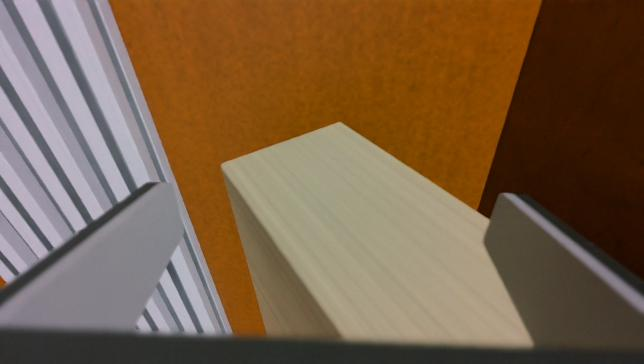

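Request:
{"api": "move", "payload": {
  "target": {"side":"right","x":0.3536,"y":-0.1220,"z":0.436,"quat_wxyz":[0.998,0.06,-0.0007,-0.0125]},
  "min_time_s": 0.5
}}

Request:
{"api": "move", "payload": {
  "target": {"side":"left","x":0.3536,"y":0.1150,"z":0.432,"quat_wxyz":[0.998,-0.06,0.0012,-0.0205]},
  "min_time_s": 0.5
}}

Request:
{"api": "move", "payload": {
  "target": {"side":"right","x":0.3536,"y":-0.1155,"z":0.428,"quat_wxyz":[0.998,0.06,-0.0007,-0.0125]},
  "min_time_s": 0.5
}}

Request:
{"api": "move", "payload": {
  "target": {"side":"left","x":0.3536,"y":0.1215,"z":0.424,"quat_wxyz":[0.998,-0.06,0.0012,-0.0205]},
  "min_time_s": 0.5
}}

Request:
{"api": "move", "payload": {
  "target": {"side":"right","x":0.3536,"y":-0.1090,"z":0.42,"quat_wxyz":[0.998,0.06,-0.0007,-0.0125]},
  "min_time_s": 0.5
}}

Request:
{"api": "move", "payload": {
  "target": {"side":"left","x":0.3536,"y":0.1280,"z":0.416,"quat_wxyz":[0.998,-0.06,0.0012,-0.0205]},
  "min_time_s": 0.5,
  "cameras": ["head_camera","left_wrist_camera","right_wrist_camera"]
}}

Scene clock: 405.83 s.
Joint torques (N m): left_arm=[-26.32 -38.28 4.73 -29.46 13.03 -10.92 3.74] | right_arm=[-27.36 43.25 8.89 -24.23 -14.1 -5.52 -2.71]
External joint torques (N m): left_arm=[-14.97 -41.3 0.84 -22.61 12.87 -10.73 3.74] | right_arm=[-17.62 45.39 10.7 -16.98 -14.16 -5.41 -2.71]
Wrist force (N): left_arm=[-2.5 74.5 -11.6] | right_arm=[3.4 -71.3 -12.7]
Wrist torque (N m): left_arm=[-1.70 -0.08 -3.95] | right_arm=[1.91 -0.12 2.89]
Wrist force, peak (N): left_arm=[-2.3 78.0 -10.6] | right_arm=[4.3 -73.0 -12.4]
move: done
base_odometry: x=+0.634 y=-0.291 heading=+0.001
lidar_m: 0.14 0.15 0.19 1.58 2.38 1.71 1.62 1.69 2.25 0.67 0.22 0.16
base_status: not commanded
joint_positions: torso_squat_rad=+0.800 torso_shift_rad=+0.100 torso_pitch_rad=+0.751 torso_yaw_rad=+0.000 left_shoulder_pitch_rad=-0.975 left_shoulder_roll_rad=+0.481 left_shoulder_yaw_rad=-0.670 left_elbow_rad=-1.202 left_forearm_roll_rad=+0.552 left_wrist_pitch_rad=+1.089 left_hand_roll_rad=+0.668 left_gripper_m=+0.099 right_shoulder_pitch_rad=-0.848 right_shoulder_roll_rad=-0.289 right_shoulder_yaw_rad=+0.280 right_elbow_rad=-1.198 right_forearm_roll_rad=-0.317 right_wrist_pitch_rad=+1.172 right_hand_roll_rad=-0.448 right_gripper_m=+0.099 head_pan_rad=+0.000 head_tilt_rad=+0.600
joint_status: all done
wheel_motors_off: 0
motor_effort: left_wheel=+1(3) right_wheel=-2(3)
chest: x=+0.0319 y=+0.0000 z=+0.9920 quat_wxyz=(+0.930, +0.000, +0.367, +0.000) (m; base frame)
left_hand: x=+0.3525 y=+0.1186 z=+0.4379 quat_wxyz=(+0.999, -0.050, +0.003, -0.019) (m; base frame)
right_hand: x=+0.3524 y=-0.1321 z=+0.4337 quat_wxyz=(+0.999, +0.051, +0.001, -0.014) (m; base frame)
right_hand_status: reached (checked arc, planned for 0.5 s): 10 mm and 1.0 deg off.
pictures: none

Scene clock: 406.67 s.
Joint torques (N m): left_arm=[-24.54 -30.39 5.77 -24.86 10.65 -8.59 2.98] | right_arm=[-23.93 34.81 7.03 -21.43 -11.15 -4.31 -2.51]
External joint torques (N m): left_arm=[-13.24 -33.56 1.97 -18.18 10.48 -8.4 2.99] | right_arm=[-14.17 36.89 8.82 -14.16 -11.2 -4.2 -2.51]
Wrist force (N): left_arm=[-1.3 57.6 -13.5] | right_arm=[2.8 -55.0 -11.2]
Wrist torque (N m): left_arm=[-1.36 -0.08 -2.99] | right_arm=[1.46 0.00 2.24]
Wrist force, peak (N): left_arm=[-1.0 75.1 -10.7] | right_arm=[3.6 -72.0 -11.9]
move: done
base_odometry: x=+0.634 y=-0.291 heading=+0.001
lidar_m: 0.14 0.14 0.21 1.59 2.38 1.71 1.62 1.68 2.27 0.66 0.23 0.15
base_status: not commanded
joint_positions: torso_squat_rad=+0.800 torso_shift_rad=+0.100 torso_pitch_rad=+0.751 torso_yaw_rad=+0.000 left_shoulder_pitch_rad=-0.976 left_shoulder_roll_rad=+0.476 left_shoulder_yaw_rad=-0.667 left_elbow_rad=-1.160 left_forearm_roll_rad=+0.563 left_wrist_pitch_rad=+1.055 left_hand_roll_rad=+0.641 left_gripper_m=+0.099 right_shoulder_pitch_rad=-0.849 right_shoulder_roll_rad=-0.287 right_shoulder_yaw_rad=+0.281 right_elbow_rad=-1.199 right_forearm_roll_rad=-0.318 right_wrist_pitch_rad=+1.172 right_hand_roll_rad=-0.448 right_gripper_m=+0.099 head_pan_rad=+0.000 head_tilt_rad=+0.600
joint_status: all done
wheel_motors_off: 0
motor_effort: left_wheel=+2(2) right_wheel=-1(3)
chest: x=+0.0319 y=+0.0000 z=+0.9920 quat_wxyz=(+0.930, +0.000, +0.367, +0.000) (m; base frame)
left_hand: x=+0.3524 y=+0.1232 z=+0.4304 quat_wxyz=(+0.998, -0.052, +0.002, -0.019) (m; base frame)
left_hand_status: reached (checked arc, planned for 0.5 s): 8 mm and 0.9 deg off.
right_hand: x=+0.3526 y=-0.1301 z=+0.4341 quat_wxyz=(+0.998, +0.053, +0.001, -0.014) (m; base frame)
pictures: none

Scene clock: 407.50 s.
Joint torques (N m): left_arm=[-26.03 -37.84 4.83 -29.42 12.97 -10.39 3.78] | right_arm=[-27.19 44.17 8.12 -23.96 -13.72 -5.52 -2.53]
External joint torques (N m): left_arm=[-14.74 -41.07 1.03 -22.76 12.81 -10.2 3.78] | right_arm=[-17.2 45.99 9.76 -16.85 -13.78 -5.41 -2.53]
Wrist force (N): left_arm=[-1.7 72.8 -11.1] | right_arm=[3.7 -70.2 -11.4]
Wrist torque (N m): left_arm=[-1.58 0.01 -3.81] | right_arm=[1.84 -0.03 2.84]
Wrist force, peak (N): left_arm=[-2.0 77.0 -10.1] | right_arm=[3.9 -71.7 -11.7]
move: done
base_odometry: x=+0.634 y=-0.291 heading=+0.001
lidar_m: 0.14 0.15 0.20 1.59 2.39 1.69 1.61 1.68 2.27 0.67 0.23 0.15
base_status: not commanded
joint_positions: torso_squat_rad=+0.800 torso_shift_rad=+0.100 torso_pitch_rad=+0.751 torso_yaw_rad=+0.000 left_shoulder_pitch_rad=-0.976 left_shoulder_roll_rad=+0.478 left_shoulder_yaw_rad=-0.666 left_elbow_rad=-1.158 left_forearm_roll_rad=+0.562 left_wrist_pitch_rad=+1.056 left_hand_roll_rad=+0.641 left_gripper_m=+0.099 right_shoulder_pitch_rad=-0.871 right_shoulder_roll_rad=-0.269 right_shoulder_yaw_rad=+0.286 right_elbow_rad=-1.136 right_forearm_roll_rad=-0.309 right_wrist_pitch_rad=+1.135 right_hand_roll_rad=-0.449 right_gripper_m=+0.099 head_pan_rad=+0.000 head_tilt_rad=+0.600
joint_status: all done
wheel_motors_off: 0
motor_effort: left_wheel=+1(2) right_wheel=-2(3)
chest: x=+0.0319 y=+0.0000 z=+0.9920 quat_wxyz=(+0.930, +0.000, +0.367, +0.000) (m; base frame)
left_hand: x=+0.3524 y=+0.1251 z=+0.4300 quat_wxyz=(+0.999, -0.050, +0.003, -0.019) (m; base frame)
right_hand: x=+0.3524 y=-0.1256 z=+0.4256 quat_wxyz=(+0.999, +0.051, +0.001, -0.014) (m; base frame)
right_hand_status: reached (checked arc, planned for 0.5 s): 10 mm and 1.0 deg off.
pictures: none

Scene clock: 408.33 s.
Joint torques (N m): left_arm=[-23.31 -30.54 4.35 -23.26 10.01 -9.71 2.93] | right_arm=[-24.2 34.58 6.09 -21.38 -10.91 -4.04 -2.39]
External joint torques (N m): left_arm=[-12.03 -33.91 0.66 -16.77 9.84 -9.52 2.93] | right_arm=[-14.19 36.33 7.71 -14.24 -10.96 -3.92 -2.39]
Wrist force (N): left_arm=[-6.0 60.2 8.8] | right_arm=[3.4 -52.8 -16.0]
Wrist torque (N m): left_arm=[-1.78 0.95 -3.21] | right_arm=[1.20 -0.25 2.15]
Wrist force, peak (N): left_arm=[-1.6 73.8 -9.9] | right_arm=[3.8 -71.2 -11.6]
move: done
base_odometry: x=+0.634 y=-0.291 heading=+0.001
lidar_m: 0.14 0.15 0.19 1.61 2.39 1.70 1.61 1.69 2.26 0.66 0.22 0.16
base_status: not commanded
joint_positions: torso_squat_rad=+0.800 torso_shift_rad=+0.100 torso_pitch_rad=+0.750 torso_yaw_rad=+0.000 left_shoulder_pitch_rad=-0.979 left_shoulder_roll_rad=+0.473 left_shoulder_yaw_rad=-0.663 left_elbow_rad=-1.114 left_forearm_roll_rad=+0.574 left_wrist_pitch_rad=+1.021 left_hand_roll_rad=+0.612 left_gripper_m=+0.099 right_shoulder_pitch_rad=-0.872 right_shoulder_roll_rad=-0.267 right_shoulder_yaw_rad=+0.287 right_elbow_rad=-1.137 right_forearm_roll_rad=-0.310 right_wrist_pitch_rad=+1.135 right_hand_roll_rad=-0.449 right_gripper_m=+0.099 head_pan_rad=+0.000 head_tilt_rad=+0.600
joint_status: all done
wheel_motors_off: 0
motor_effort: left_wheel=+1(3) right_wheel=-3(4)
chest: x=+0.0318 y=+0.0000 z=+0.9921 quat_wxyz=(+0.930, +0.000, +0.366, +0.000) (m; base frame)
left_hand: x=+0.3525 y=+0.1299 z=+0.4229 quat_wxyz=(+0.998, -0.052, +0.002, -0.019) (m; base frame)
left_hand_status: reached (checked arc, planned for 0.5 s): 9 mm and 0.9 deg off.
right_hand: x=+0.3526 y=-0.1235 z=+0.4262 quat_wxyz=(+0.998, +0.053, +0.001, -0.014) (m; base frame)
pictures: none

Scene clock: 409.17 s.
Joint torques (N m): left_arm=[-23.05 -35.39 3.81 -25.58 11.31 -10.81 3.62] | right_arm=[-26.79 49.35 8.77 -23.88 -14.21 -5.97 -2.81]
External joint torques (N m): left_arm=[-11.76 -38.79 0.1 -19.1 11.15 -10.63 3.62] | right_arm=[-16.52 50.88 10.26 -16.93 -14.27 -5.86 -2.81]
Wrist force (N): left_arm=[-6.4 69.6 10.2] | right_arm=[2.3 -74.4 -5.7]
Wrist torque (N m): left_arm=[-1.93 0.97 -3.73] | right_arm=[2.17 0.10 3.00]
Wrist force, peak (N): left_arm=[-4.7 70.4 8.8] | right_arm=[1.8 -79.0 -2.0]
move: short
base_odometry: x=+0.634 y=-0.291 heading=+0.001
lidar_m: 0.13 0.15 0.21 1.60 2.39 1.70 1.62 1.68 2.26 0.65 0.23 0.16
base_status: not commanded
joint_positions: torso_squat_rad=+0.800 torso_shift_rad=+0.100 torso_pitch_rad=+0.750 torso_yaw_rad=+0.000 left_shoulder_pitch_rad=-0.979 left_shoulder_roll_rad=+0.474 left_shoulder_yaw_rad=-0.663 left_elbow_rad=-1.113 left_forearm_roll_rad=+0.574 left_wrist_pitch_rad=+1.022 left_hand_roll_rad=+0.611 left_gripper_m=+0.099 right_shoulder_pitch_rad=-0.897 right_shoulder_roll_rad=-0.250 right_shoulder_yaw_rad=+0.291 right_elbow_rad=-1.068 right_forearm_roll_rad=-0.301 right_wrist_pitch_rad=+1.096 right_hand_roll_rad=-0.448 right_gripper_m=+0.099 head_pan_rad=+0.000 head_tilt_rad=+0.600
joint_status: all done
wheel_motors_off: 0
motor_effort: left_wheel=+1(4) right_wheel=+0(3)
chest: x=+0.0316 y=+0.0000 z=+0.9922 quat_wxyz=(+0.931, +0.000, +0.366, +0.000) (m; base frame)
left_hand: x=+0.3528 y=+0.1308 z=+0.4229 quat_wxyz=(+0.998, -0.051, +0.002, -0.019) (m; base frame)
right_hand: x=+0.3528 y=-0.1202 z=+0.4179 quat_wxyz=(+0.999, +0.051, +0.001, -0.014) (m; base frame)
right_hand_status: short (checked arc, planned for 0.5 s): 11 mm and 1.1 deg off.
pictures: none

Scene clock: 410.00 s.
Joint torques (N m): left_arm=[-20.33 -27.98 3.83 -19.11 7.79 -10.65 2.93] | right_arm=[-23.82 38.97 6.85 -20.46 -11.54 -4.7 -2.62]
External joint torques (N m): left_arm=[-9.03 -31.51 0.25 -12.82 7.62 -10.46 2.93] | right_arm=[-13.51 40.42 8.32 -13.48 -11.6 -4.58 -2.62]
Wrist force (N): left_arm=[-10.3 55.1 28.1] | right_arm=[3.0 -57.7 -7.9]
Wrist torque (N m): left_arm=[-1.93 1.99 -3.04] | right_arm=[1.59 0.05 2.32]
Wrist force, peak (N): left_arm=[-10.3 71.5 32.5] | right_arm=[3.0 -74.6 -9.1]
move: done
base_odometry: x=+0.634 y=-0.291 heading=+0.001
lidar_m: 0.14 0.15 0.21 1.60 2.39 1.69 1.62 1.69 2.27 0.67 0.22 0.16
base_status: not commanded
joint_positions: torso_squat_rad=+0.800 torso_shift_rad=+0.100 torso_pitch_rad=+0.749 torso_yaw_rad=+0.000 left_shoulder_pitch_rad=-0.983 left_shoulder_roll_rad=+0.466 left_shoulder_yaw_rad=-0.658 left_elbow_rad=-1.063 left_forearm_roll_rad=+0.588 left_wrist_pitch_rad=+0.986 left_hand_roll_rad=+0.579 left_gripper_m=+0.099 right_shoulder_pitch_rad=-0.898 right_shoulder_roll_rad=-0.248 right_shoulder_yaw_rad=+0.291 right_elbow_rad=-1.069 right_forearm_roll_rad=-0.302 right_wrist_pitch_rad=+1.096 right_hand_roll_rad=-0.449 right_gripper_m=+0.099 head_pan_rad=+0.000 head_tilt_rad=+0.600
joint_status: all done
wheel_motors_off: 0
motor_effort: left_wheel=+3(3) right_wheel=-1(3)
chest: x=+0.0313 y=+0.0000 z=+0.9923 quat_wxyz=(+0.931, +0.000, +0.366, +0.000) (m; base frame)
left_hand: x=+0.3528 y=+0.1355 z=+0.4157 quat_wxyz=(+0.998, -0.053, +0.001, -0.019) (m; base frame)
left_hand_status: reached (checked arc, planned for 0.5 s): 8 mm and 0.8 deg off.
right_hand: x=+0.3530 y=-0.1179 z=+0.4186 quat_wxyz=(+0.999, +0.053, +0.000, -0.014) (m; base frame)
pictures: head_camera, left_wrist_camera, right_wrist_camera
camera_calibration:
head_camera: T_world_to_cam=[[-0.0201567, -0.999502, -0.0242957, 0.0301232], [-0.961198, 0.0260598, -0.274624, 0.536853], [0.27512, 0.0178175, -0.961245, 0.974815], [0, 0, 0, 1]] pos_world=[0.248438, -0.00125082, 1.0852]
left_wrist_camera: T_world_to_cam=[[0.999839, -0.0128017, -0.0126042, -0.346358], [-0.00374695, -0.834757, 0.550606, -0.0854068], [-0.0175701, -0.55047, -0.83467, 0.500225], [0, 0, 0, 1]] pos_world=[0.354771, 0.199631, 0.460183]
right_wrist_camera: T_world_to_cam=[[-0.999615, 0.00184017, -0.0276864, 0.363486], [-0.0149866, 0.803939, 0.594522, -0.121697], [0.0233522, 0.594709, -0.803602, 0.47042], [0, 0, 0, 1]] pos_world=[0.350536, -0.182594, 0.460446]

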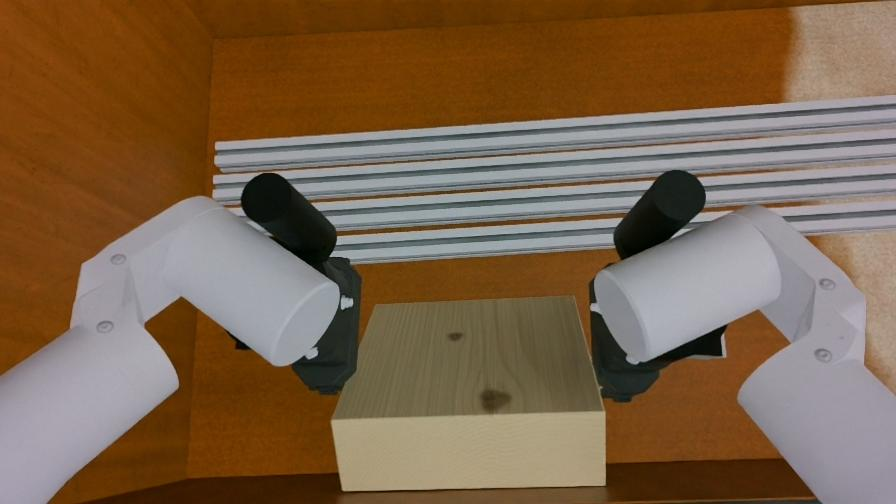

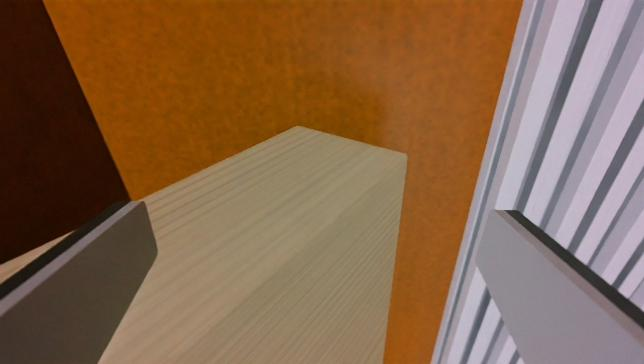

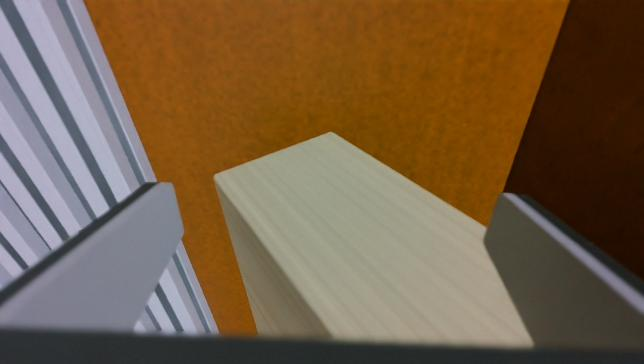

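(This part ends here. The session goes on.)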